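# Move cabinet power cord from outlet A3-5 to A3-4

## Task

In the open cabinet, take the cord's plug out of outlet A3-5 on power strip PDU-A at the back and seat it completely in outlet A3-4. It fails if any other plug is partly pulled out, or if the robot tips over or is left leaning. Tugging on the cord while the plug leaves A3-5 may also fail it. Draw the plug out in short, slow steps rather than one long quick pull, and push it into A3-4 gently.

## Robot and tools

Robot: a Rainbow Robotics RB-Y1. It has a two-wheel drive base with rear casters, a bending torso (squat, shift, pitch, yaw), a head with a head_camera, and two 7-joint arms. Each arm ends in a five-finger hand with a wrist camera (left_wrist_camera, right_wrist_camera). The base cannot drive sideways. It is 0.58 m wide, extends 0.10 m ahead of the wheel axle and 0.57 m behind it, and sweeps a 0.58 m radius when spinning in place.

Frames: the base frame has its origin on the floor between the drive wheels, with x forward, y to the left and z up, in metres. The chest, left_hand and right_hand readings are given in this frame. A hand point sits 0.045 m in front of its palm. On that point, +z runs along the straightened fingers and +y points out of the palm. +x runs across the palm: toward the little finger on the right hand, toward the thumb on the left. Printed hand positions can be off, more so at long reach or under load. base_odometry is measured in the frame where the base began, counts wheel turns only, and gives heading in rad with left positive.

Tool move. Each call carries one action plus the optional cameras and blocking. An action is one of two kinds. The first is base and/or joints, optionally with min_time_s. The second is target, optionally with min_time_s.
- base: a single command {"x_m_s", "turn_rad_s", "for_s"}. These are velocities (forward m/s, left-turn rad/s) held for for_s seconds, then the base stops; any omitted velocity is 0. Ranges: |x_m_s| 0.005 to 1.5 or 0; |turn_rad_s| 0.02 to 1.509 or 0; for_s 0.1 to 5. Distance covered is roughly speed times for_s.
- joints: absolute targets keyed by joint name, in rad for body joints. Ranges: torso_squat_rad 0 to 1.2; torso_shift_rad -0.3 to 0.6; torso_pitch_rad -0.2 to 1.4, positive bows forward; torso_yaw_rad -1.5 to 1.5, positive left; head_pan_rad ±0.523; head_tilt_rad -0.35 to 1.57, positive looks down. Arm joints use the left_/right_ prefixes; see the limits for each joint. Torso joints must also satisfy combined limits: squat+shift<=1.52; squat-shift+pitch<=1.57; shift+0.5pitch-0.4squat<=0.7; shift+0.3pitch-0.5squat<=0.39.
- Finger keys (<side>_hand_little/ring/middle/index/thumb_turn/thumb_bend) are absolute and run -1 to +1, where +1 is open. thumb_turn -1 places the thumb opposite the fingers. <side>_hand_force_limit (-1 to 1, about 0 to 10 N, or 15 N for the thumb) sets where a closing motor stops. <side>_hand_speed (-0.96 to 1) sets finger speed. For a gentle grip use speed -0.94 or lower. Both values start the scene at 0 and -0.8.
- target: {"side":"left"|"right", "x","y","z" (m, base frame, range -3 to 3), "quat_wxyz" (in the same form the hand lines print)}. This is an absolute pose for the hand point. It is solved into joint angles, so the hand travels along an arc. Break long moves into short steps.
- min_time_s (0.1 to 8): the minimum duration of the arm, head and torso motions.
- blocking false returns within about 0.5 s while motion continues. A target always waits and is refused while an earlier move is still running.
- cameras: a list of head_camera, left_wrist_camera, right_wrist_camera or all.
A move with no action simply returns the state and images.

Other tools: wait {seconds 0 to 10}; stop (brakes everything that is moving); zoom_image {camera, region [x0,y0,x1,y1] in pixels, at most 504 square}; show_instructions; finished_scene (final, cannot be undone).

Results. The "move" line reads done, or the worst status among the motions. Hand status is reached (within 10 mm and 2 degrees), short (with the remaining error) or refused (with the reason). Joint and base statuses include moving, done, off_target, stopped, not_followed, time_out, contact_stop (torso only), limit_stop_at_<name> and torque_fault. An unplanned stop, or a refusal, cancels the later move, wait and finished_scene calls in that same reply. <side>_hand_stopped_by lists six words in the order little, ring, middle, index, thumb_bend, thumb_turn. Each word is target, force, stalled, moving or fault. The *_load_n values give fingertip force in N, positive when the finger is pushed open; a value near 0 can mean the grip was lost. Wrist force and torque are raw and carry offsets. Joint torque and external torque readings show pushing, with their own offsets. motor_effort shows wheel effort in %. lidar_m gives 12 sectors of 30 degrees counter-clockwise, the 1st straight ahead, measured at 0.23 m height. on_its_own lists things the robot did that you did not command.

Thinking time passes in the scene, and a running move keeps going during it.

Cautions. Take the plug by its body, not the cord. Pull it straight out of its socket in small, slow steps with short min_time_s-controlled moves. Insert it slowly as well. Do not brush the neighbouring plugs. Keep the arms apart: about 0.5 rad of shoulder roll outward helps. The arms must never strike or press each other, and a hand must not close on the other hand's fingers. A grip holds only about 0.3 kg. Do not drive the base into the cabinet. The base does not stop at contact, and wheels pushing against something cut out for 2 s. Bend or straighten the torso slowly, especially with the arms reaching forward, so the robot does not tip. A contact torque at an arm joint's limit (elbow 33.1, wrist joints 23, shoulders 64.4 N m) freezes the robot for 10 s. Holding an arm out for long heats its motors, and at 80 °C the arm locks. Before calling finished_scene, confirm in the images that the plug is fully seated and will stay there without the robot.

Each tool is called as name([rows], argument=value, ...), one row to a line, values as JSON.

Reference images:

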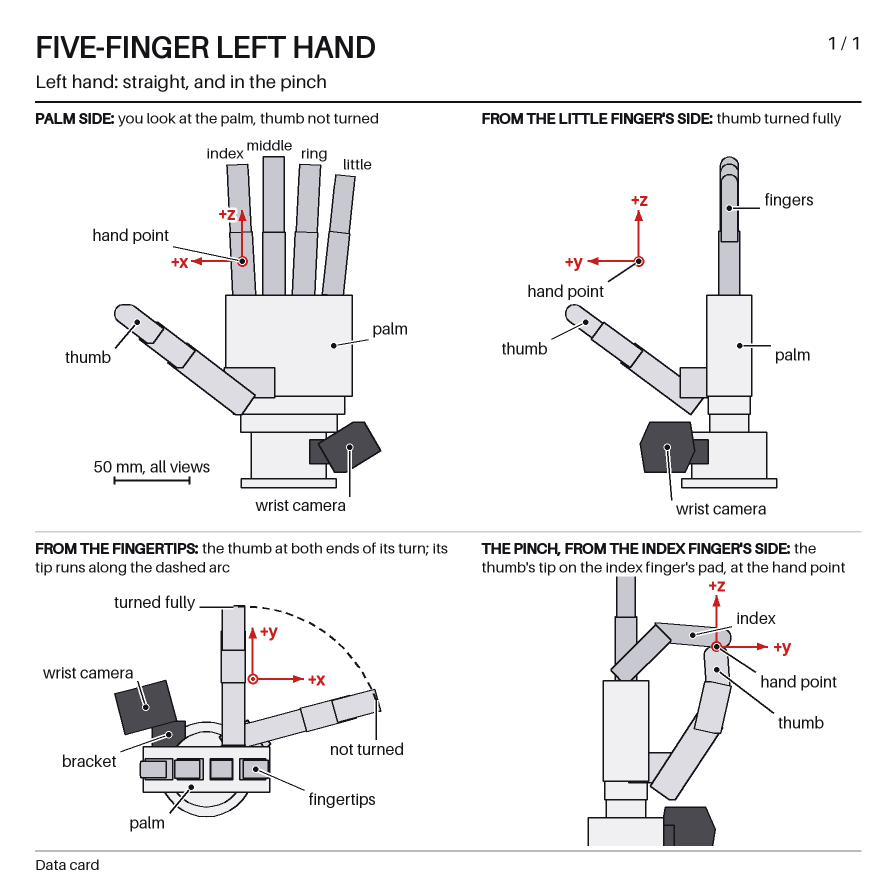

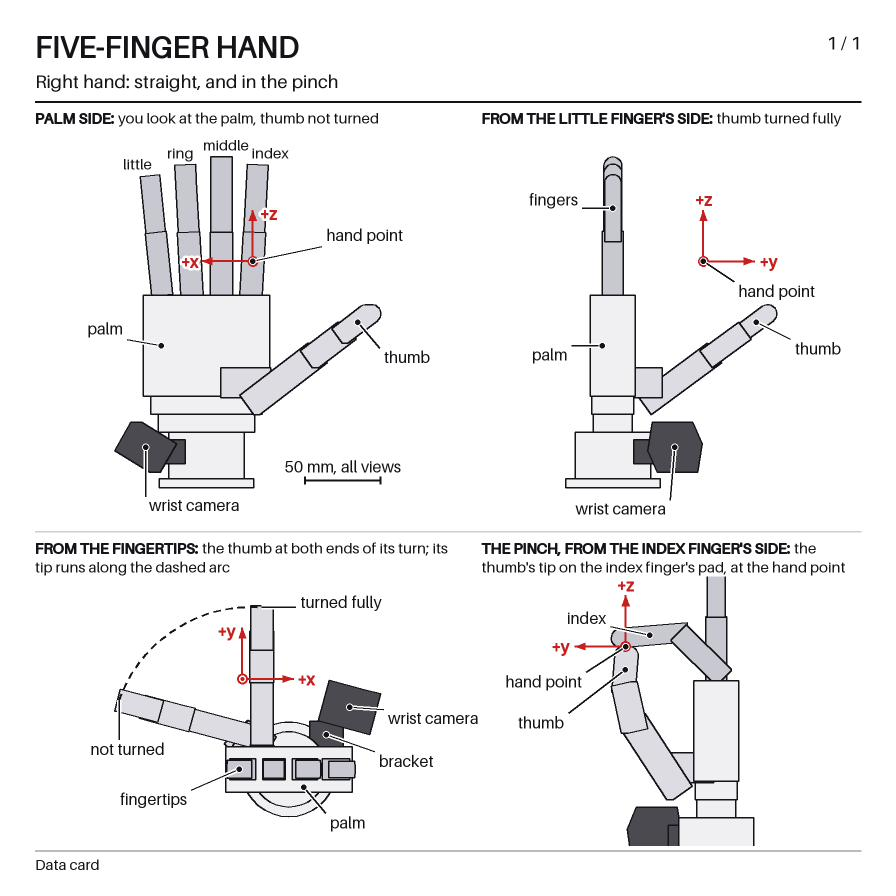

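## Session

move()

Scene clock: 0.00 s.
Joint torques (N m): no reading
External joint torques (N m): no reading
Motor temperatures (°C): left_arm=[28 29 27 23 34 32 35] | right_arm=[29 30 27 29 32 38 38]
Wrist force (N): no reading
Wrist torque (N m): no reading
Wrist force, peak (N): no reading
base_odometry: x=+0.000 y=+0.000 heading=+0.000
lidar_m: 1.88 1.35 0.97 0.94 0.98 1.31 1.37 0.76 0.54 0.52 0.54 0.72
base_status: not commanded
joint_positions: torso_squat_rad=+0.350 torso_shift_rad=+0.000 torso_pitch_rad=+0.000 torso_yaw_rad=+0.000 left_shoulder_pitch_rad=+0.005 left_shoulder_roll_rad=+0.043 left_shoulder_yaw_rad=+0.050 left_elbow_rad=-0.117 left_forearm_roll_rad=-0.036 left_wrist_pitch_rad=+0.048 left_hand_roll_rad=+0.036 right_shoulder_pitch_rad=+0.020 right_shoulder_roll_rad=-0.018 right_shoulder_yaw_rad=-0.036 right_elbow_rad=-0.134 right_forearm_roll_rad=+0.049 right_wrist_pitch_rad=+0.044 right_hand_roll_rad=-0.026 head_pan_rad=+0.000 head_tilt_rad=+0.400 left_hand_little=+1.000 left_hand_ring=+1.000 left_hand_middle=+1.000 left_hand_index=+1.000 left_hand_thumb_turn=+1.000 left_hand_thumb_bend=+1.000 left_hand_force_limit=+0.000 left_hand_speed=-0.800 right_hand_little=+1.000 right_hand_ring=+1.000 right_hand_middle=+1.000 right_hand_index=+1.000 right_hand_thumb_turn=+1.000 right_hand_thumb_bend=+1.000 right_hand_force_limit=+0.000 right_hand_speed=-0.800
joint_status: not commanded
wheel_motors_off: 0
left_hand_stopped_by: target,target,target,target,target,target
right_hand_stopped_by: target,target,target,target,target,target
left_little_load_n: 0.0
left_ring_load_n: 0.0
left_middle_load_n: 0.0
left_index_load_n: 0.0
left_thumb_bend_load_n: 0.0
left_thumb_turn_load_n: 0.0
right_little_load_n: 0.0
right_ring_load_n: 0.0
right_middle_load_n: 0.0
right_index_load_n: 0.0
right_thumb_bend_load_n: 0.0
right_thumb_turn_load_n: 0.0
motor_effort: left_wheel=+1 right_wheel=+0
chest: x=-0.2280 y=+0.0002 z=+1.2475 quat_wxyz=(+1.000, +0.000, +0.000, +0.000) (m; base frame)
left_hand: x=-0.2411 y=+0.2245 z=+0.5129 quat_wxyz=(+0.040, -0.724, +0.689, -0.007) (m; base frame)
right_hand: x=-0.2440 y=-0.2058 z=+0.5124 quat_wxyz=(+0.017, -0.700, +0.713, -0.033) (m; base frame)
pictures: head_camera, left_wrist_camera, right_wrist_camera

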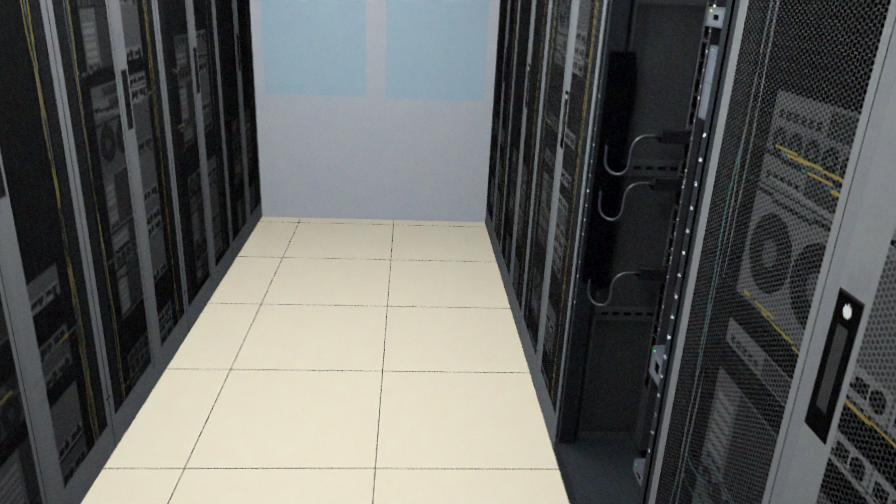

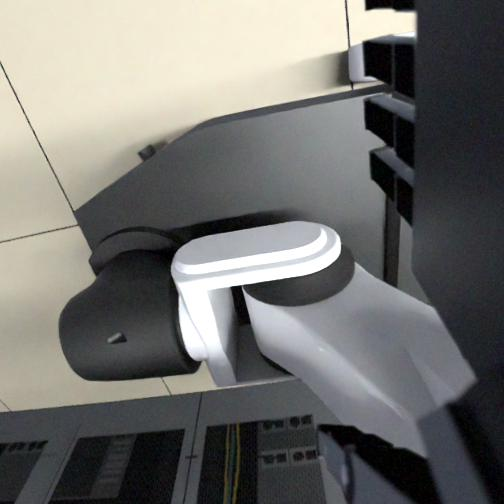

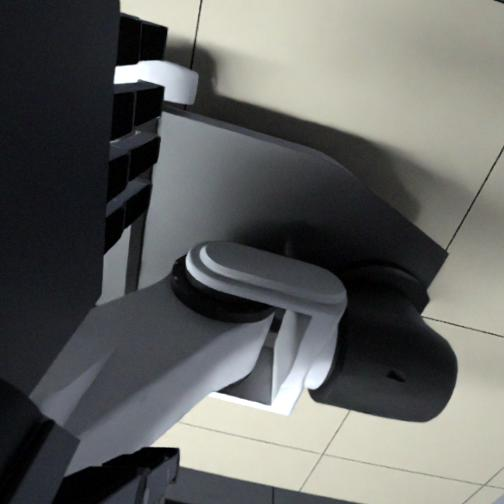

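zoom_image(camera="head_camera", region=[560, 0, 760, 252])

zoom_image(camera="head_camera", region=[540, 240, 740, 492])

Scaled by 2.000 from the camera's 896x504 image, which has a finer 1280x720 frame.

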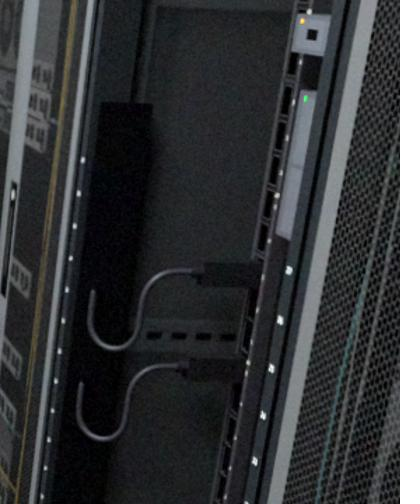

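Scaled by 2.000 from the camera's 896x504 image, which has a finer 1280x720 frame.

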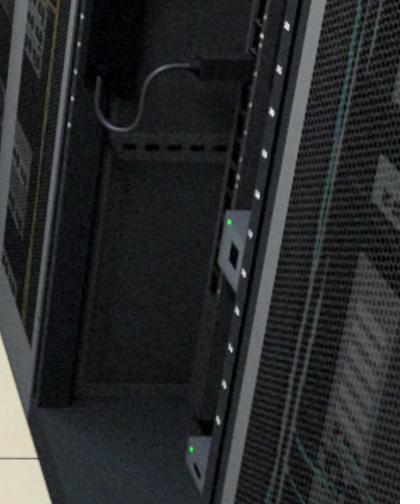

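move(base={"x_m_s": 0.3, "for_s": 3.0}, joints={"head_pan_rad": -0.5, "head_tilt_rad": 0.3}, cameras=["head_camera"])

Scene clock: 13.17 s.
Joint torques (N m): left_arm=[-0.33 1.1 -0.41 0.2 0.09 -0.12 0.14] | right_arm=[-0.68 -1.35 -0.76 0.25 -0.21 -0.24 0.03]
External joint torques (N m): left_arm=[0.85 -0.29 -0.48 0.11 0.08 0.08 0.14] | right_arm=[0.19 -0.36 -0.72 0.1 -0.23 -0.07 0.03]
Wrist force (N): left_arm=[1.0 0.3 6.3] | right_arm=[-3.7 -3.1 1.4]
Wrist torque (N m): left_arm=[-0.30 0.09 0.02] | right_arm=[-0.47 0.60 -0.20]
Wrist force, peak (N): left_arm=[1.1 0.4 6.6] | right_arm=[-4.3 -3.7 2.0]
move: done
base_odometry: x=+0.900 y=+0.000 heading=+0.000
lidar_m: 1.80 1.39 1.00 0.96 1.00 1.33 2.14 0.73 0.52 0.49 0.51 1.02
base_status: done (sent for 3 of 3 s)
joint_positions: torso_squat_rad=+0.350 torso_shift_rad=+0.000 torso_pitch_rad=+0.000 torso_yaw_rad=+0.000 left_shoulder_pitch_rad=+0.005 left_shoulder_roll_rad=+0.043 left_shoulder_yaw_rad=+0.050 left_elbow_rad=-0.117 left_forearm_roll_rad=-0.036 left_wrist_pitch_rad=+0.048 left_hand_roll_rad=+0.036 right_shoulder_pitch_rad=+0.020 right_shoulder_roll_rad=-0.018 right_shoulder_yaw_rad=-0.036 right_elbow_rad=-0.134 right_forearm_roll_rad=+0.049 right_wrist_pitch_rad=+0.044 right_hand_roll_rad=-0.026 head_pan_rad=-0.500 head_tilt_rad=+0.300 left_hand_little=+1.000 left_hand_ring=+1.000 left_hand_middle=+1.000 left_hand_index=+1.000 left_hand_thumb_turn=+1.000 left_hand_thumb_bend=+1.000 left_hand_force_limit=+0.000 left_hand_speed=-0.800 right_hand_little=+1.000 right_hand_ring=+1.000 right_hand_middle=+1.000 right_hand_index=+1.000 right_hand_thumb_turn=+1.000 right_hand_thumb_bend=+1.000 right_hand_force_limit=+0.000 right_hand_speed=-0.800
joint_status: all done
wheel_motors_off: 0
left_hand_stopped_by: target,target,target,target,target,target
right_hand_stopped_by: target,target,target,target,target,target
left_little_load_n: 0.0
left_ring_load_n: 0.0
left_middle_load_n: 0.0
left_index_load_n: 0.0
left_thumb_bend_load_n: 0.0
left_thumb_turn_load_n: 0.0
right_little_load_n: 0.0
right_ring_load_n: 0.0
right_middle_load_n: 0.0
right_index_load_n: 0.0
right_thumb_bend_load_n: 0.0
right_thumb_turn_load_n: 0.0
motor_effort: left_wheel=+0(30) right_wheel=+0(23)
chest: x=-0.2280 y=+0.0002 z=+1.2475 quat_wxyz=(+1.000, +0.000, +0.000, +0.000) (m; base frame)
left_hand: x=-0.2410 y=+0.2245 z=+0.5129 quat_wxyz=(+0.040, -0.724, +0.689, -0.007) (m; base frame)
right_hand: x=-0.2439 y=-0.2058 z=+0.5124 quat_wxyz=(+0.017, -0.700, +0.713, -0.033) (m; base frame)
pictures: head_camera
camera_calibration:
head_camera: T_world_to_cam=[[-0.506212, -0.861231, 0.04507, -0.169427], [-0.256112, 0.100223, -0.961437, 1.39682], [0.823503, -0.498234, -0.271306, 0.502498], [0, 0, 0, 1]] pos_world=[-0.141831, -0.0355481, 1.48692]

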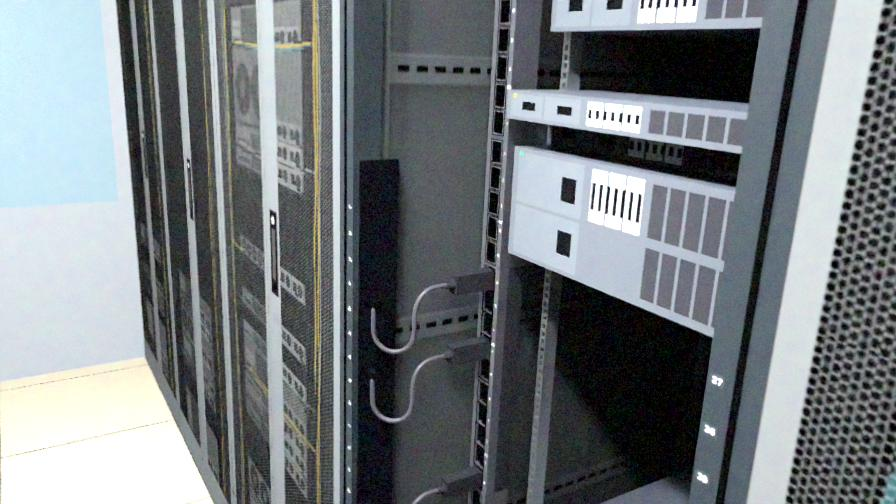

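zoom_image(camera="head_camera", region=[350, 240, 550, 504])

zoom_image(camera="head_camera", region=[350, 0, 550, 252])

Scaled by 1.909 from the camera's 896x504 image, which has a finer 1280x720 frame.

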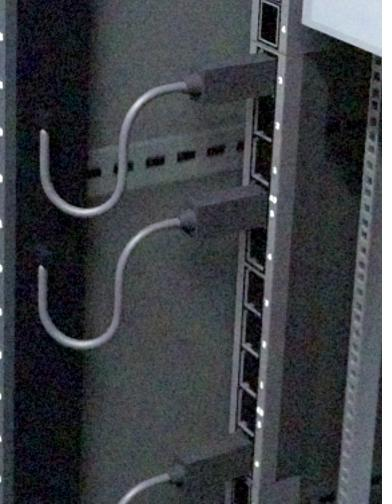

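Scaled by 2.000 from the camera's 896x504 image, which has a finer 1280x720 frame.

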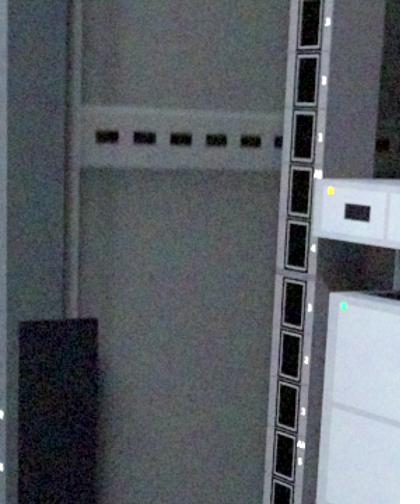

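move(base={"x_m_s": 0.3, "for_s": 1.6}, joints={"head_pan_rad": -0.52, "head_tilt_rad": 0.45}, cameras=["head_camera"])

Scene clock: 31.63 s.
Joint torques (N m): left_arm=[-0.6 1.15 -0.29 0.27 0.15 -0.22 0.07] | right_arm=[-1.16 -1.03 -0.63 0.36 -0.15 -0.34 -0.01]
External joint torques (N m): left_arm=[0.59 -0.24 -0.36 0.18 0.14 -0.02 0.07] | right_arm=[-0.27 -0.05 -0.59 0.22 -0.17 -0.17 -0.01]
Wrist force (N): left_arm=[0.8 0.0 6.1] | right_arm=[-3.7 -2.8 1.8]
Wrist torque (N m): left_arm=[-0.30 0.10 0.03] | right_arm=[-0.52 0.56 -0.16]
Wrist force, peak (N): left_arm=[0.8 0.2 6.7] | right_arm=[-3.9 -4.2 2.1]
move: done
base_odometry: x=+1.380 y=+0.000 heading=+0.000
lidar_m: 1.76 1.42 1.01 0.97 1.01 1.35 2.08 0.72 0.57 0.75 0.64 0.68
base_status: done (sent for 1.6 of 1.6 s)
joint_positions: torso_squat_rad=+0.350 torso_shift_rad=+0.000 torso_pitch_rad=+0.000 torso_yaw_rad=+0.000 left_shoulder_pitch_rad=+0.005 left_shoulder_roll_rad=+0.043 left_shoulder_yaw_rad=+0.050 left_elbow_rad=-0.117 left_forearm_roll_rad=-0.036 left_wrist_pitch_rad=+0.048 left_hand_roll_rad=+0.036 right_shoulder_pitch_rad=+0.020 right_shoulder_roll_rad=-0.018 right_shoulder_yaw_rad=-0.036 right_elbow_rad=-0.134 right_forearm_roll_rad=+0.049 right_wrist_pitch_rad=+0.044 right_hand_roll_rad=-0.026 head_pan_rad=-0.520 head_tilt_rad=+0.450 left_hand_little=+1.000 left_hand_ring=+1.000 left_hand_middle=+1.000 left_hand_index=+1.000 left_hand_thumb_turn=+1.000 left_hand_thumb_bend=+1.000 left_hand_force_limit=+0.000 left_hand_speed=-0.800 right_hand_little=+1.000 right_hand_ring=+1.000 right_hand_middle=+1.000 right_hand_index=+1.000 right_hand_thumb_turn=+1.000 right_hand_thumb_bend=+1.000 right_hand_force_limit=+0.000 right_hand_speed=-0.800
joint_status: all done
wheel_motors_off: 0
left_hand_stopped_by: target,target,target,target,target,target
right_hand_stopped_by: target,target,target,target,target,target
left_little_load_n: 0.0
left_ring_load_n: 0.0
left_middle_load_n: 0.0
left_index_load_n: 0.0
left_thumb_bend_load_n: 0.0
left_thumb_turn_load_n: 0.0
right_little_load_n: 0.0
right_ring_load_n: 0.0
right_middle_load_n: 0.0
right_index_load_n: 0.0
right_thumb_bend_load_n: 0.0
right_thumb_turn_load_n: 0.0
motor_effort: left_wheel=-1(16) right_wheel=+0(21)
chest: x=-0.2280 y=+0.0002 z=+1.2475 quat_wxyz=(+1.000, +0.000, +0.000, +0.000) (m; base frame)
left_hand: x=-0.2410 y=+0.2245 z=+0.5129 quat_wxyz=(+0.040, -0.724, +0.689, -0.007) (m; base frame)
right_hand: x=-0.2439 y=-0.2058 z=+0.5124 quat_wxyz=(+0.017, -0.700, +0.713, -0.033) (m; base frame)
pictures: head_camera
camera_calibration:
head_camera: T_world_to_cam=[[-0.517177, -0.85446, 0.0492477, -0.17768], [-0.376075, 0.175184, -0.909878, 1.29749], [0.768827, -0.489089, -0.411943, 0.694843], [0, 0, 0, 1]] pos_world=[-0.138153, -0.0392806, 1.47554]

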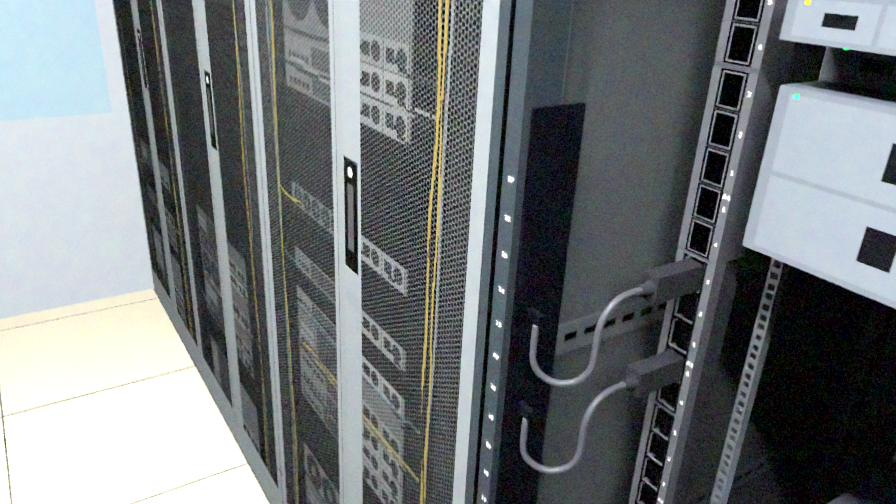

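zoom_image(camera="head_camera", region=[600, 180, 760, 320])

zoom_image(camera="head_camera", region=[600, 300, 760, 440])

zoom_image(camera="head_camera", region=[680, 0, 800, 110])

Scaled by 3.150 from the camera's 896x504 image, which has a finer 1280x720 frame.

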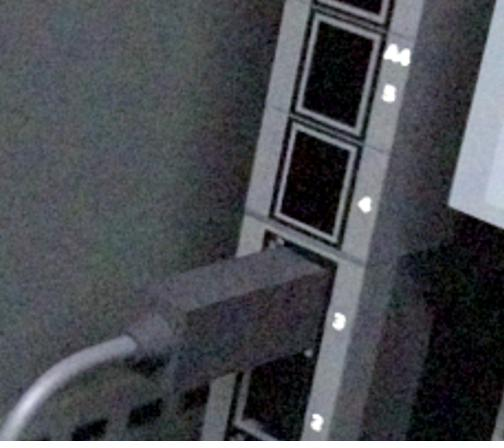

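Scaled by 3.150 from the camera's 896x504 image, which has a finer 1280x720 frame.

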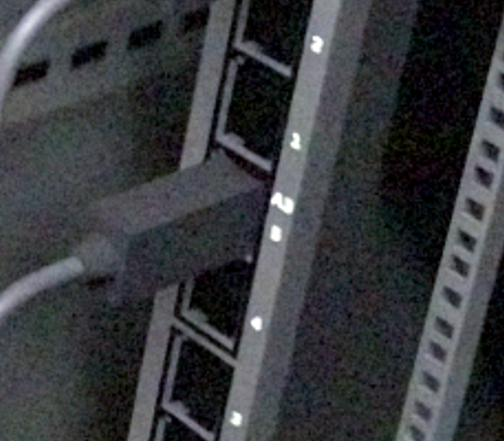

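Scaled by 4.200 from the camera's 896x504 image, which has a finer 1280x720 frame.

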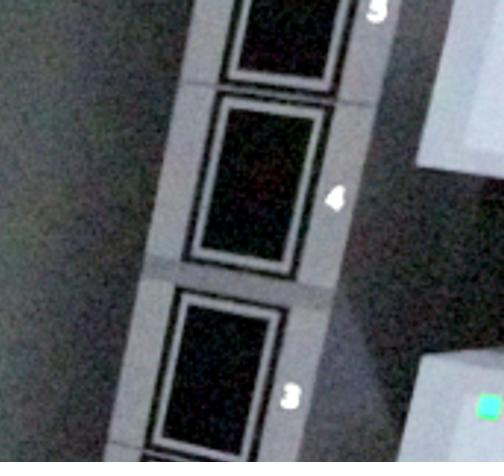

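move(base={"x_m_s": 0.3, "for_s": 1.5}, joints={"head_pan_rad": 0, "head_tilt_rad": 0.6}, cameras=[])

move(base={"turn_rad_s": -0.5, "for_s": 3.14}, cameras=["head_camera"])

Scene clock: 46.00 s.
Joint torques (N m): left_arm=[-0.38 1.41 -0.35 0.17 0.08 -0.06 0.05] | right_arm=[-1.52 -0.76 -0.66 0.43 -0.11 -0.27 0.16]
External joint torques (N m): left_arm=[0.8 0.02 -0.42 0.08 0.08 0.14 0.05] | right_arm=[-0.65 0.23 -0.63 0.28 -0.13 -0.11 0.16]
Wrist force (N): left_arm=[0.9 0.6 5.9] | right_arm=[-4.1 -3.2 1.3]
Wrist torque (N m): left_arm=[-0.22 0.06 0.00] | right_arm=[-0.52 0.64 -0.25]
Wrist force, peak (N): left_arm=[0.8 0.0 6.7] | right_arm=[-5.1 -3.6 0.9]
move: done
base_odometry: x=+1.830 y=+0.000 heading=+0.000
lidar_m: 1.70 1.43 1.02 0.99 1.01 1.36 2.06 0.89 0.96 0.48 0.49 0.67
base_status: done (sent for 1.5 of 1.5 s)
joint_positions: torso_squat_rad=+0.350 torso_shift_rad=+0.000 torso_pitch_rad=+0.000 torso_yaw_rad=+0.000 left_shoulder_pitch_rad=+0.005 left_shoulder_roll_rad=+0.043 left_shoulder_yaw_rad=+0.050 left_elbow_rad=-0.117 left_forearm_roll_rad=-0.036 left_wrist_pitch_rad=+0.048 left_hand_roll_rad=+0.036 right_shoulder_pitch_rad=+0.020 right_shoulder_roll_rad=-0.018 right_shoulder_yaw_rad=-0.036 right_elbow_rad=-0.134 right_forearm_roll_rad=+0.049 right_wrist_pitch_rad=+0.044 right_hand_roll_rad=-0.026 head_pan_rad=+0.000 head_tilt_rad=+0.600 left_hand_little=+1.000 left_hand_ring=+1.000 left_hand_middle=+1.000 left_hand_index=+1.000 left_hand_thumb_turn=+1.000 left_hand_thumb_bend=+1.000 left_hand_force_limit=+0.000 left_hand_speed=-0.800 right_hand_little=+1.000 right_hand_ring=+1.000 right_hand_middle=+1.000 right_hand_index=+1.000 right_hand_thumb_turn=+1.000 right_hand_thumb_bend=+1.000 right_hand_force_limit=+0.000 right_hand_speed=-0.800
joint_status: all done
wheel_motors_off: 0
left_hand_stopped_by: target,target,target,target,target,target
right_hand_stopped_by: target,target,target,target,target,target
left_little_load_n: 0.0
left_ring_load_n: 0.0
left_middle_load_n: 0.0
left_index_load_n: 0.0
left_thumb_bend_load_n: 0.0
left_thumb_turn_load_n: 0.0
right_little_load_n: 0.0
right_ring_load_n: 0.0
right_middle_load_n: 0.0
right_index_load_n: 0.0
right_thumb_bend_load_n: -0.5
right_thumb_turn_load_n: 0.0
motor_effort: left_wheel=-1(16) right_wheel=+0(21)
chest: x=-0.2280 y=+0.0002 z=+1.2475 quat_wxyz=(+1.000, +0.000, +0.000, +0.000) (m; base frame)
left_hand: x=-0.2410 y=+0.2245 z=+0.5129 quat_wxyz=(+0.040, -0.724, +0.689, -0.007) (m; base frame)
right_hand: x=-0.2439 y=-0.2058 z=+0.5124 quat_wxyz=(+0.017, -0.700, +0.713, -0.033) (m; base frame)
pictures: none
No camera images: "cameras" was empty.

Scene clock: 50.70 s.
Joint torques (N m): left_arm=[-0.79 1.4 -0.49 0.19 0.12 -0.02 0.05] | right_arm=[-1.05 -0.97 -0.44 0.15 -0.23 -0.16 -0.01]
External joint torques (N m): left_arm=[0.39 0.02 -0.56 0.1 0.11 0.18 0.05] | right_arm=[-0.17 0.02 -0.4 0.01 -0.25 0.01 -0.01]
Wrist force (N): left_arm=[0.9 0.3 5.9] | right_arm=[-4.1 -3.4 1.2]
Wrist torque (N m): left_arm=[-0.24 0.08 0.01] | right_arm=[-0.54 0.66 -0.23]
Wrist force, peak (N): left_arm=[1.0 0.6 6.6] | right_arm=[-4.7 -3.7 1.0]
move: done
base_odometry: x=+1.830 y=+0.000 heading=-1.566
lidar_m: 0.47 0.49 0.68 1.84 1.40 1.03 0.97 1.01 1.38 1.91 0.88 0.96
base_status: done (sent for 3.13 of 3.13 s)
joint_positions: torso_squat_rad=+0.350 torso_shift_rad=+0.000 torso_pitch_rad=+0.000 torso_yaw_rad=+0.000 left_shoulder_pitch_rad=+0.005 left_shoulder_roll_rad=+0.043 left_shoulder_yaw_rad=+0.050 left_elbow_rad=-0.117 left_forearm_roll_rad=-0.036 left_wrist_pitch_rad=+0.048 left_hand_roll_rad=+0.036 right_shoulder_pitch_rad=+0.020 right_shoulder_roll_rad=-0.018 right_shoulder_yaw_rad=-0.036 right_elbow_rad=-0.134 right_forearm_roll_rad=+0.049 right_wrist_pitch_rad=+0.044 right_hand_roll_rad=-0.026 head_pan_rad=+0.000 head_tilt_rad=+0.600 left_hand_little=+1.000 left_hand_ring=+1.000 left_hand_middle=+1.000 left_hand_index=+1.000 left_hand_thumb_turn=+1.000 left_hand_thumb_bend=+1.000 left_hand_force_limit=+0.000 left_hand_speed=-0.800 right_hand_little=+1.000 right_hand_ring=+1.000 right_hand_middle=+1.000 right_hand_index=+1.000 right_hand_thumb_turn=+1.000 right_hand_thumb_bend=+1.000 right_hand_force_limit=+0.000 right_hand_speed=-0.800
joint_status: not commanded
wheel_motors_off: 0
left_hand_stopped_by: target,target,target,target,target,target
right_hand_stopped_by: target,target,target,target,target,target
left_little_load_n: 0.0
left_ring_load_n: 0.0
left_middle_load_n: 0.0
left_index_load_n: 0.0
left_thumb_bend_load_n: 0.0
left_thumb_turn_load_n: 0.0
right_little_load_n: 0.0
right_ring_load_n: 0.0
right_middle_load_n: 0.0
right_index_load_n: 0.0
right_thumb_bend_load_n: 0.0
right_thumb_turn_load_n: 0.0
motor_effort: left_wheel=+13(29) right_wheel=+6(42)
chest: x=-0.2280 y=+0.0002 z=+1.2475 quat_wxyz=(+1.000, +0.000, +0.000, +0.000) (m; base frame)
left_hand: x=-0.2411 y=+0.2245 z=+0.5129 quat_wxyz=(+0.040, -0.724, +0.689, -0.007) (m; base frame)
right_hand: x=-0.2440 y=-0.2058 z=+0.5124 quat_wxyz=(+0.017, -0.700, +0.713, -0.033) (m; base frame)
pictures: head_camera
camera_calibration:
head_camera: T_world_to_cam=[[-0.0167131, -0.998491, 0.0523092, -0.0789979], [-0.544745, -0.0347769, -0.83788, 1.15861], [0.838435, -0.0424988, -0.543342, 0.89932], [0, 0, 0, 1]] pos_world=[-0.124197, -0.000365981, 1.46354]

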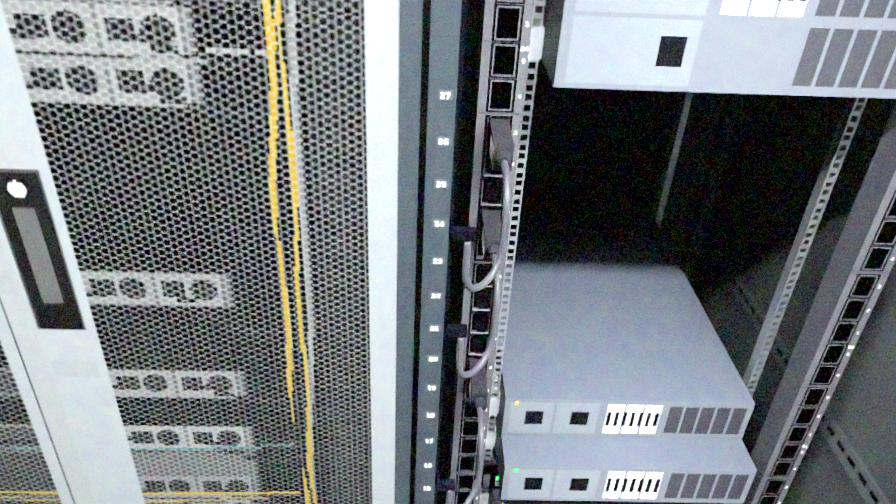

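zoom_image(camera="head_camera", region=[430, 80, 560, 290])

zoom_image(camera="head_camera", region=[800, 200, 896, 420])

Scaled by 2.400 from the camera's 896x504 image, which has a finer 1280x720 frame.

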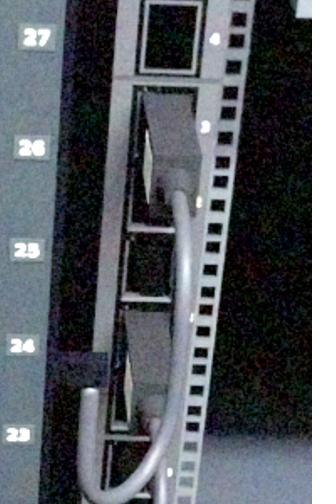

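Scaled by 2.291 from the camera's 896x504 image, which has a finer 1280x720 frame.

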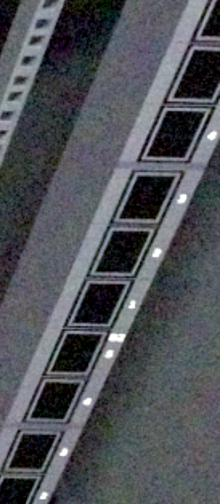

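move(base={"x_m_s": 0.15, "for_s": 1.7}, joints={"head_pan_rad": -0.15, "head_tilt_rad": 0.75}, cameras=["head_camera"])

Scene clock: 112.70 s.
Joint torques (N m): left_arm=[-0.69 1.54 -0.37 -0.08 0.21 -0.13 0.17] | right_arm=[-1.18 -0.67 -0.58 0.25 -0.07 -0.25 0.15]
External joint torques (N m): left_arm=[0.5 0.15 -0.43 -0.17 0.2 0.07 0.17] | right_arm=[-0.3 0.31 -0.55 0.11 -0.09 -0.08 0.15]
Wrist force (N): left_arm=[0.9 0.0 6.4] | right_arm=[-3.8 -3.1 0.9]
Wrist torque (N m): left_arm=[-0.34 0.08 0.04] | right_arm=[-0.48 0.60 -0.19]
Wrist force, peak (N): left_arm=[0.9 0.1 6.6] | right_arm=[-4.5 -3.7 1.4]
move: done
base_odometry: x=+1.831 y=-0.255 heading=-1.568
lidar_m: 0.22 0.23 0.32 0.87 1.77 1.29 1.22 1.27 1.73 0.90 0.77 0.57
base_status: done (sent for 1.7 of 1.7 s)
joint_positions: torso_squat_rad=+0.350 torso_shift_rad=+0.000 torso_pitch_rad=+0.000 torso_yaw_rad=+0.000 left_shoulder_pitch_rad=+0.005 left_shoulder_roll_rad=+0.043 left_shoulder_yaw_rad=+0.050 left_elbow_rad=-0.117 left_forearm_roll_rad=-0.036 left_wrist_pitch_rad=+0.048 left_hand_roll_rad=+0.036 right_shoulder_pitch_rad=+0.020 right_shoulder_roll_rad=-0.018 right_shoulder_yaw_rad=-0.036 right_elbow_rad=-0.134 right_forearm_roll_rad=+0.049 right_wrist_pitch_rad=+0.044 right_hand_roll_rad=-0.026 head_pan_rad=-0.150 head_tilt_rad=+0.750 left_hand_little=+1.000 left_hand_ring=+1.000 left_hand_middle=+1.000 left_hand_index=+1.000 left_hand_thumb_turn=+1.000 left_hand_thumb_bend=+1.000 left_hand_force_limit=+0.000 left_hand_speed=-0.800 right_hand_little=+1.000 right_hand_ring=+1.000 right_hand_middle=+1.000 right_hand_index=+1.000 right_hand_thumb_turn=+1.000 right_hand_thumb_bend=+1.000 right_hand_force_limit=+0.000 right_hand_speed=-0.800
joint_status: all done
wheel_motors_off: 0
left_hand_stopped_by: target,target,target,target,target,target
right_hand_stopped_by: target,target,target,target,target,target
left_little_load_n: 0.0
left_ring_load_n: 0.0
left_middle_load_n: 0.0
left_index_load_n: 0.0
left_thumb_bend_load_n: 0.0
left_thumb_turn_load_n: 0.0
right_little_load_n: 0.0
right_ring_load_n: 0.0
right_middle_load_n: 0.0
right_index_load_n: 0.0
right_thumb_bend_load_n: 0.0
right_thumb_turn_load_n: 0.0
motor_effort: left_wheel=-10(33) right_wheel=+13(41)
chest: x=-0.2280 y=+0.0002 z=+1.2475 quat_wxyz=(+1.000, +0.000, +0.000, +0.000) (m; base frame)
left_hand: x=-0.2410 y=+0.2245 z=+0.5129 quat_wxyz=(+0.040, -0.724, +0.689, -0.007) (m; base frame)
right_hand: x=-0.2440 y=-0.2058 z=+0.5124 quat_wxyz=(+0.017, -0.700, +0.713, -0.033) (m; base frame)
pictures: head_camera
camera_calibration:
head_camera: T_world_to_cam=[[-0.157859, -0.985973, 0.0542018, -0.110861], [-0.661636, 0.0648655, -0.747014, 1.00299], [0.73302, -0.153785, -0.662595, 1.05024], [0, 0, 0, 1]] pos_world=[-0.123735, -0.0128544, 1.45114]

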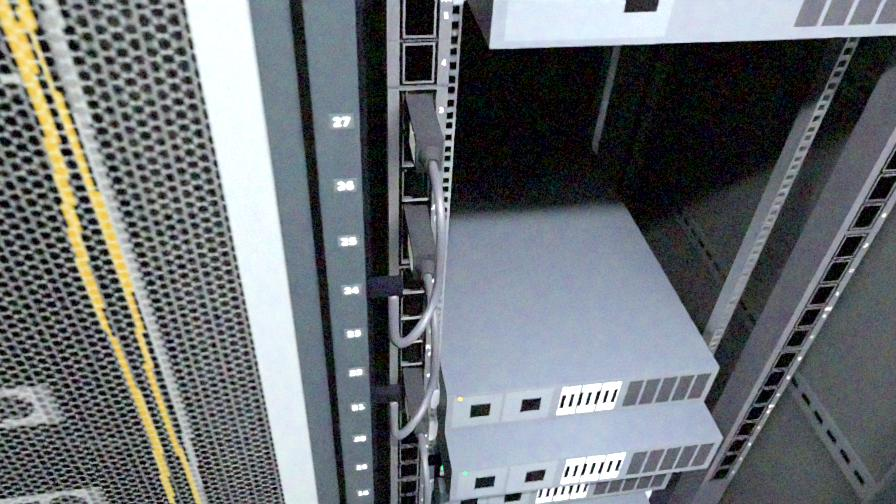

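zoom_image(camera="head_camera", region=[350, 80, 490, 220])

zoom_image(camera="head_camera", region=[350, 190, 490, 330])

zoom_image(camera="head_camera", region=[350, 300, 490, 440])

Scaled by 3.600 from the camera's 896x504 image, which has a finer 1280x720 frame.

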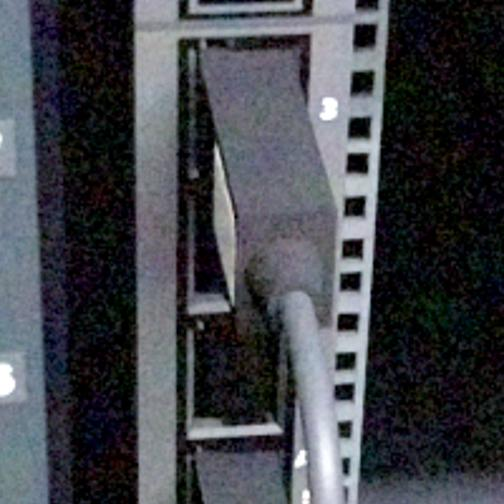

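Scaled by 3.600 from the camera's 896x504 image, which has a finer 1280x720 frame.

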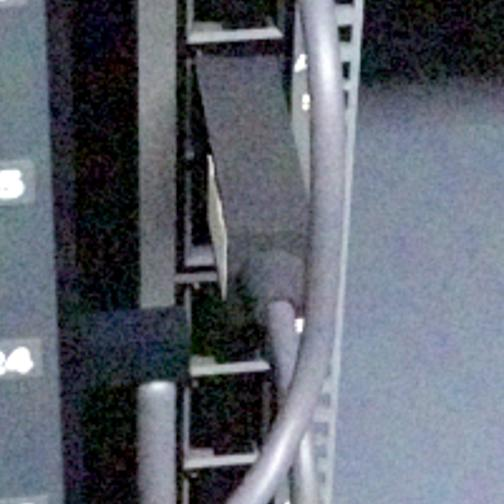

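Scaled by 3.600 from the camera's 896x504 image, which has a finer 1280x720 frame.

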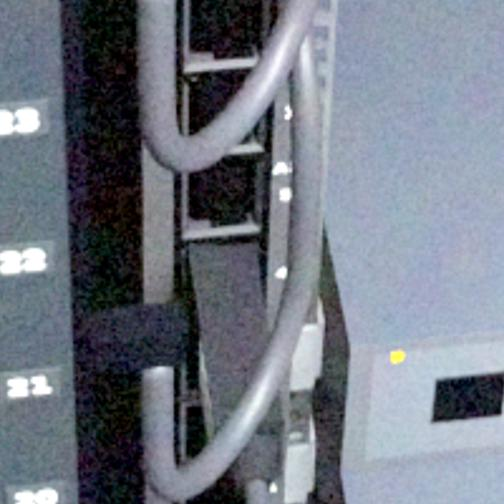

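move(joints={"right_shoulder_roll_rad": -0.4, "left_shoulder_roll_rad": 0.3, "right_shoulder_pitch_rad": -0.3, "left_shoulder_pitch_rad": -0.3, "right_elbow_rad": -0.5, "left_elbow_rad": -0.4}, min_time_s=1.5, cameras=[])

move(joints={"torso_pitch_rad": 0.35, "torso_yaw_rad": 0.35, "head_pan_rad": -0.45, "head_tilt_rad": 0.45}, min_time_s=2, cameras=["head_camera"])

Scene clock: 146.80 s.
Joint torques (N m): left_arm=[-22.87 14.85 1.66 -13.06 0.13 -5.72 0.22] | right_arm=[-12.07 -10.85 -2.55 -6.61 0.01 -1.19 0.04]
External joint torques (N m): left_arm=[-11.29 6.28 0.41 -7.47 0.09 -4.49 0.23] | right_arm=[0.17 0.34 -0.66 -0.58 -0.14 0.09 0.04]
Wrist force (N): left_arm=[12.6 18.7 -6.0] | right_arm=[-6.0 0.0 -0.7]
Wrist torque (N m): left_arm=[-0.39 0.36 0.34] | right_arm=[-0.20 0.85 -0.26]
Wrist force, peak (N): left_arm=[12.4 21.3 -7.5] | right_arm=[-6.4 -0.2 -0.8]
move: done
base_odometry: x=+1.831 y=-0.255 heading=-1.567
lidar_m: 0.22 0.23 0.31 0.86 1.78 1.29 1.23 1.27 1.73 0.91 0.77 0.58
base_status: not commanded
joint_positions: torso_squat_rad=+0.350 torso_shift_rad=+0.000 torso_pitch_rad=+0.000 torso_yaw_rad=+0.000 left_shoulder_pitch_rad=-0.297 left_shoulder_roll_rad=+0.298 left_shoulder_yaw_rad=+0.050 left_elbow_rad=-0.398 left_forearm_roll_rad=-0.036 left_wrist_pitch_rad=+0.049 left_hand_roll_rad=+0.036 right_shoulder_pitch_rad=-0.300 right_shoulder_roll_rad=-0.400 right_shoulder_yaw_rad=-0.036 right_elbow_rad=-0.500 right_forearm_roll_rad=+0.049 right_wrist_pitch_rad=+0.044 right_hand_roll_rad=-0.026 head_pan_rad=-0.150 head_tilt_rad=+0.750 left_hand_little=+1.000 left_hand_ring=+1.000 left_hand_middle=+0.998 left_hand_index=+1.000 left_hand_thumb_turn=+1.000 left_hand_thumb_bend=+1.000 left_hand_force_limit=+0.000 left_hand_speed=-0.800 right_hand_little=+1.000 right_hand_ring=+1.000 right_hand_middle=+1.000 right_hand_index=+1.000 right_hand_thumb_turn=+1.000 right_hand_thumb_bend=+1.000 right_hand_force_limit=+0.000 right_hand_speed=-0.800
joint_status: all done
wheel_motors_off: 0
left_hand_stopped_by: target,target,target,target,target,target
right_hand_stopped_by: target,target,target,target,target,target
left_little_load_n: 0.0
left_ring_load_n: 0.0
left_middle_load_n: -31.0
left_index_load_n: 0.0
left_thumb_bend_load_n: 0.0
left_thumb_turn_load_n: 0.0
right_little_load_n: 0.0
right_ring_load_n: 0.0
right_middle_load_n: 0.0
right_index_load_n: 0.0
right_thumb_bend_load_n: 0.0
right_thumb_turn_load_n: 0.0
motor_effort: left_wheel=-5(11) right_wheel=+12(13)
chest: x=-0.2279 y=+0.0002 z=+1.2475 quat_wxyz=(+1.000, +0.000, +0.000, +0.000) (m; base frame)
left_hand: x=+0.1416 y=+0.4082 z=+0.6232 quat_wxyz=(+0.323, -0.642, +0.684, -0.124) (m; base frame)
right_hand: x=+0.1917 y=-0.4758 z=+0.6778 quat_wxyz=(+0.121, -0.685, +0.601, -0.394) (m; base frame)
pictures: none
No camera images: "cameras" was empty.

Scene clock: 149.10 s.
Joint torques (N m): left_arm=[-2.33 11.59 2.38 -2.4 0.09 -0.69 0.01] | right_arm=[-5 -7.68 -2.05 -3.7 -0.15 -0.95 0.03]
External joint torques (N m): left_arm=[-0.06 0.46 0.63 -0.13 0.08 -0.08 0.02] | right_arm=[-0.94 0.04 -0.65 -0.37 -0.24 -0.15 0.02]
Wrist force (N): left_arm=[3.2 1.2 5.4] | right_arm=[-4.9 -2.0 -0.1]
Wrist torque (N m): left_arm=[-0.20 -0.14 0.12] | right_arm=[-0.45 0.66 -0.23]
Wrist force, peak (N): left_arm=[12.4 19.3 -6.6] | right_arm=[-6.7 0.1 -1.1]
move: done
base_odometry: x=+1.831 y=-0.255 heading=-1.567
lidar_m: 0.22 0.23 0.31 0.86 1.78 1.29 1.23 1.27 1.74 0.90 0.77 0.58
base_status: not commanded
joint_positions: torso_squat_rad=+0.350 torso_shift_rad=+0.000 torso_pitch_rad=+0.350 torso_yaw_rad=+0.350 left_shoulder_pitch_rad=-0.300 left_shoulder_roll_rad=+0.300 left_shoulder_yaw_rad=+0.050 left_elbow_rad=-0.400 left_forearm_roll_rad=-0.036 left_wrist_pitch_rad=+0.048 left_hand_roll_rad=+0.036 right_shoulder_pitch_rad=-0.300 right_shoulder_roll_rad=-0.400 right_shoulder_yaw_rad=-0.036 right_elbow_rad=-0.500 right_forearm_roll_rad=+0.049 right_wrist_pitch_rad=+0.044 right_hand_roll_rad=-0.026 head_pan_rad=-0.450 head_tilt_rad=+0.450 left_hand_little=+1.000 left_hand_ring=+1.000 left_hand_middle=+1.000 left_hand_index=+1.000 left_hand_thumb_turn=+1.000 left_hand_thumb_bend=+1.000 left_hand_force_limit=+0.000 left_hand_speed=-0.800 right_hand_little=+1.000 right_hand_ring=+1.000 right_hand_middle=+1.000 right_hand_index=+1.000 right_hand_thumb_turn=+1.000 right_hand_thumb_bend=+1.000 right_hand_force_limit=+0.000 right_hand_speed=-0.800
joint_status: all done
wheel_motors_off: 0
left_hand_stopped_by: target,target,target,target,target,target
right_hand_stopped_by: target,target,target,target,target,target
left_little_load_n: 0.0
left_ring_load_n: 0.0
left_middle_load_n: -0.5
left_index_load_n: 0.0
left_thumb_bend_load_n: 0.0
left_thumb_turn_load_n: 0.0
right_little_load_n: 0.0
right_ring_load_n: 0.0
right_middle_load_n: 0.0
right_index_load_n: 0.0
right_thumb_bend_load_n: 0.0
right_thumb_turn_load_n: 0.0
motor_effort: left_wheel=-9(9) right_wheel=+12(13)
chest: x=-0.1219 y=+0.0002 z=+1.2287 quat_wxyz=(+0.970, +0.030, +0.171, +0.171) (m; base frame)
left_hand: x=-0.1378 y=+0.5119 z=+0.5721 quat_wxyz=(+0.239, -0.750, +0.613, +0.065) (m; base frame)
right_hand: x=+0.2063 y=-0.3032 z=+0.5025 quat_wxyz=(+0.103, -0.831, +0.498, -0.226) (m; base frame)
pictures: head_camera
camera_calibration:
head_camera: T_world_to_cam=[[-0.0995608, -0.991067, 0.0887402, -0.120826], [-0.701608, 0.00668221, -0.712531, 1.03844], [0.705573, -0.133201, -0.696006, 0.946142], [0, 0, 0, 1]] pos_world=[0.0489788, -0.000658805, 1.40917]

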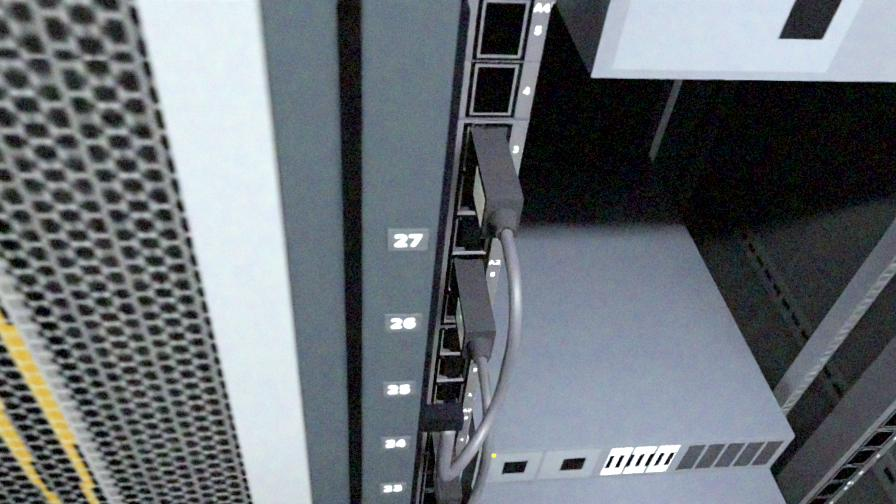

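zoom_image(camera="head_camera", region=[420, 100, 560, 240])

zoom_image(camera="head_camera", region=[420, 240, 560, 380])

Scaled by 3.600 from the camera's 896x504 image, which has a finer 1280x720 frame.

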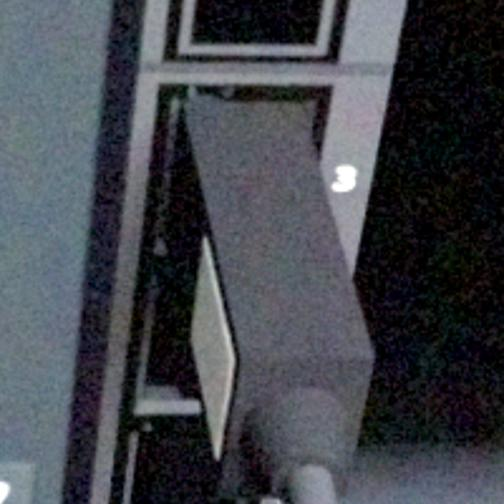

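Scaled by 3.600 from the camera's 896x504 image, which has a finer 1280x720 frame.

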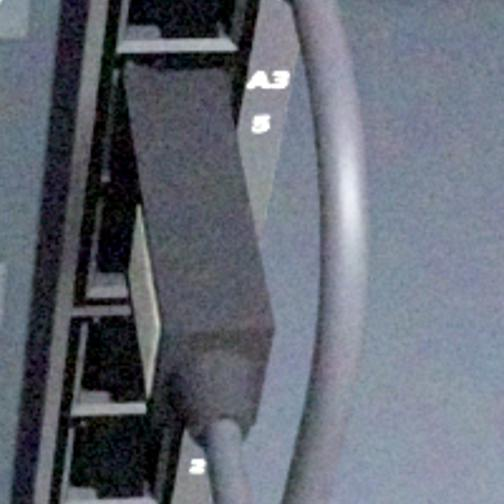

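move(target={"side": "right", "x": 0.22, "y": -0.36, "z": 0.98, "quat_wxyz": [0.623, -0.677, -0.204, -0.3346]}, min_time_s=4, cameras=["head_camera"])

Scene clock: 168.37 s.
Joint torques (N m): left_arm=[-2.33 11.26 2.52 -2.5 0.12 -0.77 0.22] | right_arm=[5.14 -8.31 -8.99 0.5 -1.94 -1.71 0.34]
External joint torques (N m): left_arm=[-0.06 0.13 0.76 -0.24 0.11 -0.16 0.23] | right_arm=[0.19 -1.25 -1.76 -0.26 -0.46 -0.35 0.33]
Wrist force (N): left_arm=[2.9 1.4 5.3] | right_arm=[-7.6 0.4 -3.5]
Wrist torque (N m): left_arm=[-0.16 -0.09 0.10] | right_arm=[0.01 1.02 -0.26]
Wrist force, peak (N): left_arm=[3.1 1.3 5.8] | right_arm=[-8.2 0.9 -3.7]
move: short
base_odometry: x=+1.831 y=-0.255 heading=-1.567
lidar_m: 0.22 0.23 0.32 0.86 1.77 1.30 1.23 1.27 1.73 0.90 0.76 0.57
base_status: not commanded
joint_positions: torso_squat_rad=+0.350 torso_shift_rad=+0.000 torso_pitch_rad=+0.350 torso_yaw_rad=+0.350 left_shoulder_pitch_rad=-0.300 left_shoulder_roll_rad=+0.300 left_shoulder_yaw_rad=+0.050 left_elbow_rad=-0.400 left_forearm_roll_rad=-0.036 left_wrist_pitch_rad=+0.048 left_hand_roll_rad=+0.036 right_shoulder_pitch_rad=+0.924 right_shoulder_roll_rad=-1.276 right_shoulder_yaw_rad=-0.435 right_elbow_rad=-1.326 right_forearm_roll_rad=+0.000 right_wrist_pitch_rad=-1.570 right_hand_roll_rad=-0.020 head_pan_rad=-0.450 head_tilt_rad=+0.450 left_hand_little=+1.000 left_hand_ring=+1.000 left_hand_middle=+1.000 left_hand_index=+1.000 left_hand_thumb_turn=+1.000 left_hand_thumb_bend=+1.000 left_hand_force_limit=+0.000 left_hand_speed=-0.800 right_hand_little=+1.000 right_hand_ring=+1.000 right_hand_middle=+1.000 right_hand_index=+1.000 right_hand_thumb_turn=+1.000 right_hand_thumb_bend=+1.000 right_hand_force_limit=+0.000 right_hand_speed=-0.800
joint_status: all done
wheel_motors_off: 0
left_hand_stopped_by: target,target,target,target,target,target
right_hand_stopped_by: target,target,target,target,target,target
left_little_load_n: 0.0
left_ring_load_n: 0.0
left_middle_load_n: 0.0
left_index_load_n: 0.0
left_thumb_bend_load_n: 0.0
left_thumb_turn_load_n: 0.0
right_little_load_n: 0.0
right_ring_load_n: 0.0
right_middle_load_n: 0.0
right_index_load_n: 0.0
right_thumb_bend_load_n: 0.0
right_thumb_turn_load_n: 0.0
motor_effort: left_wheel=-8(9) right_wheel=+11(12)
chest: x=-0.1219 y=+0.0002 z=+1.2287 quat_wxyz=(+0.970, +0.030, +0.171, +0.171) (m; base frame)
left_hand: x=-0.1378 y=+0.5119 z=+0.5721 quat_wxyz=(+0.239, -0.750, +0.613, +0.065) (m; base frame)
right_hand: x=+0.2200 y=-0.3595 z=+0.9799 quat_wxyz=(+0.545, -0.741, -0.173, -0.352) (m; base frame)
right_hand_status: short (checked arc, as near as the solve gets, planned for 4.0 s): 0 mm and 12.2 deg off. The place is met; only the turn is off.
pictures: head_camera
camera_calibration:
head_camera: T_world_to_cam=[[-0.0995608, -0.991067, 0.0887402, -0.120826], [-0.701608, 0.00668221, -0.712531, 1.03844], [0.705573, -0.133201, -0.696006, 0.946142], [0, 0, 0, 1]] pos_world=[0.0489788, -0.000658805, 1.40917]

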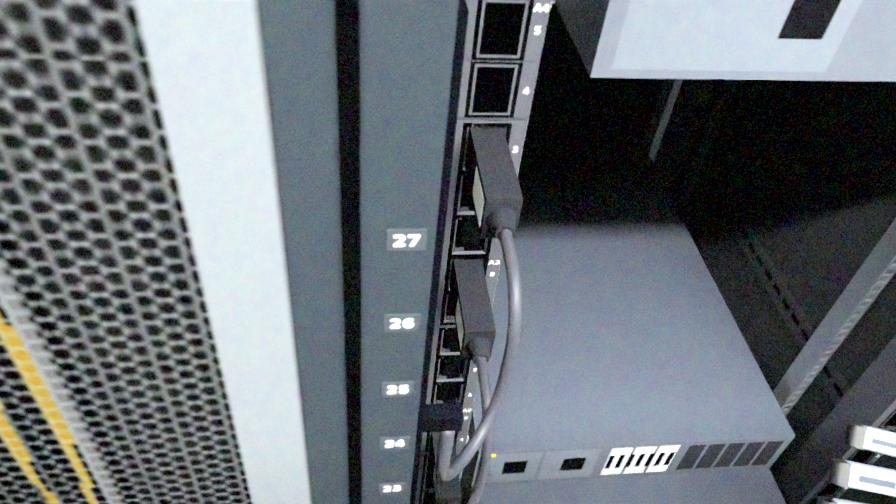

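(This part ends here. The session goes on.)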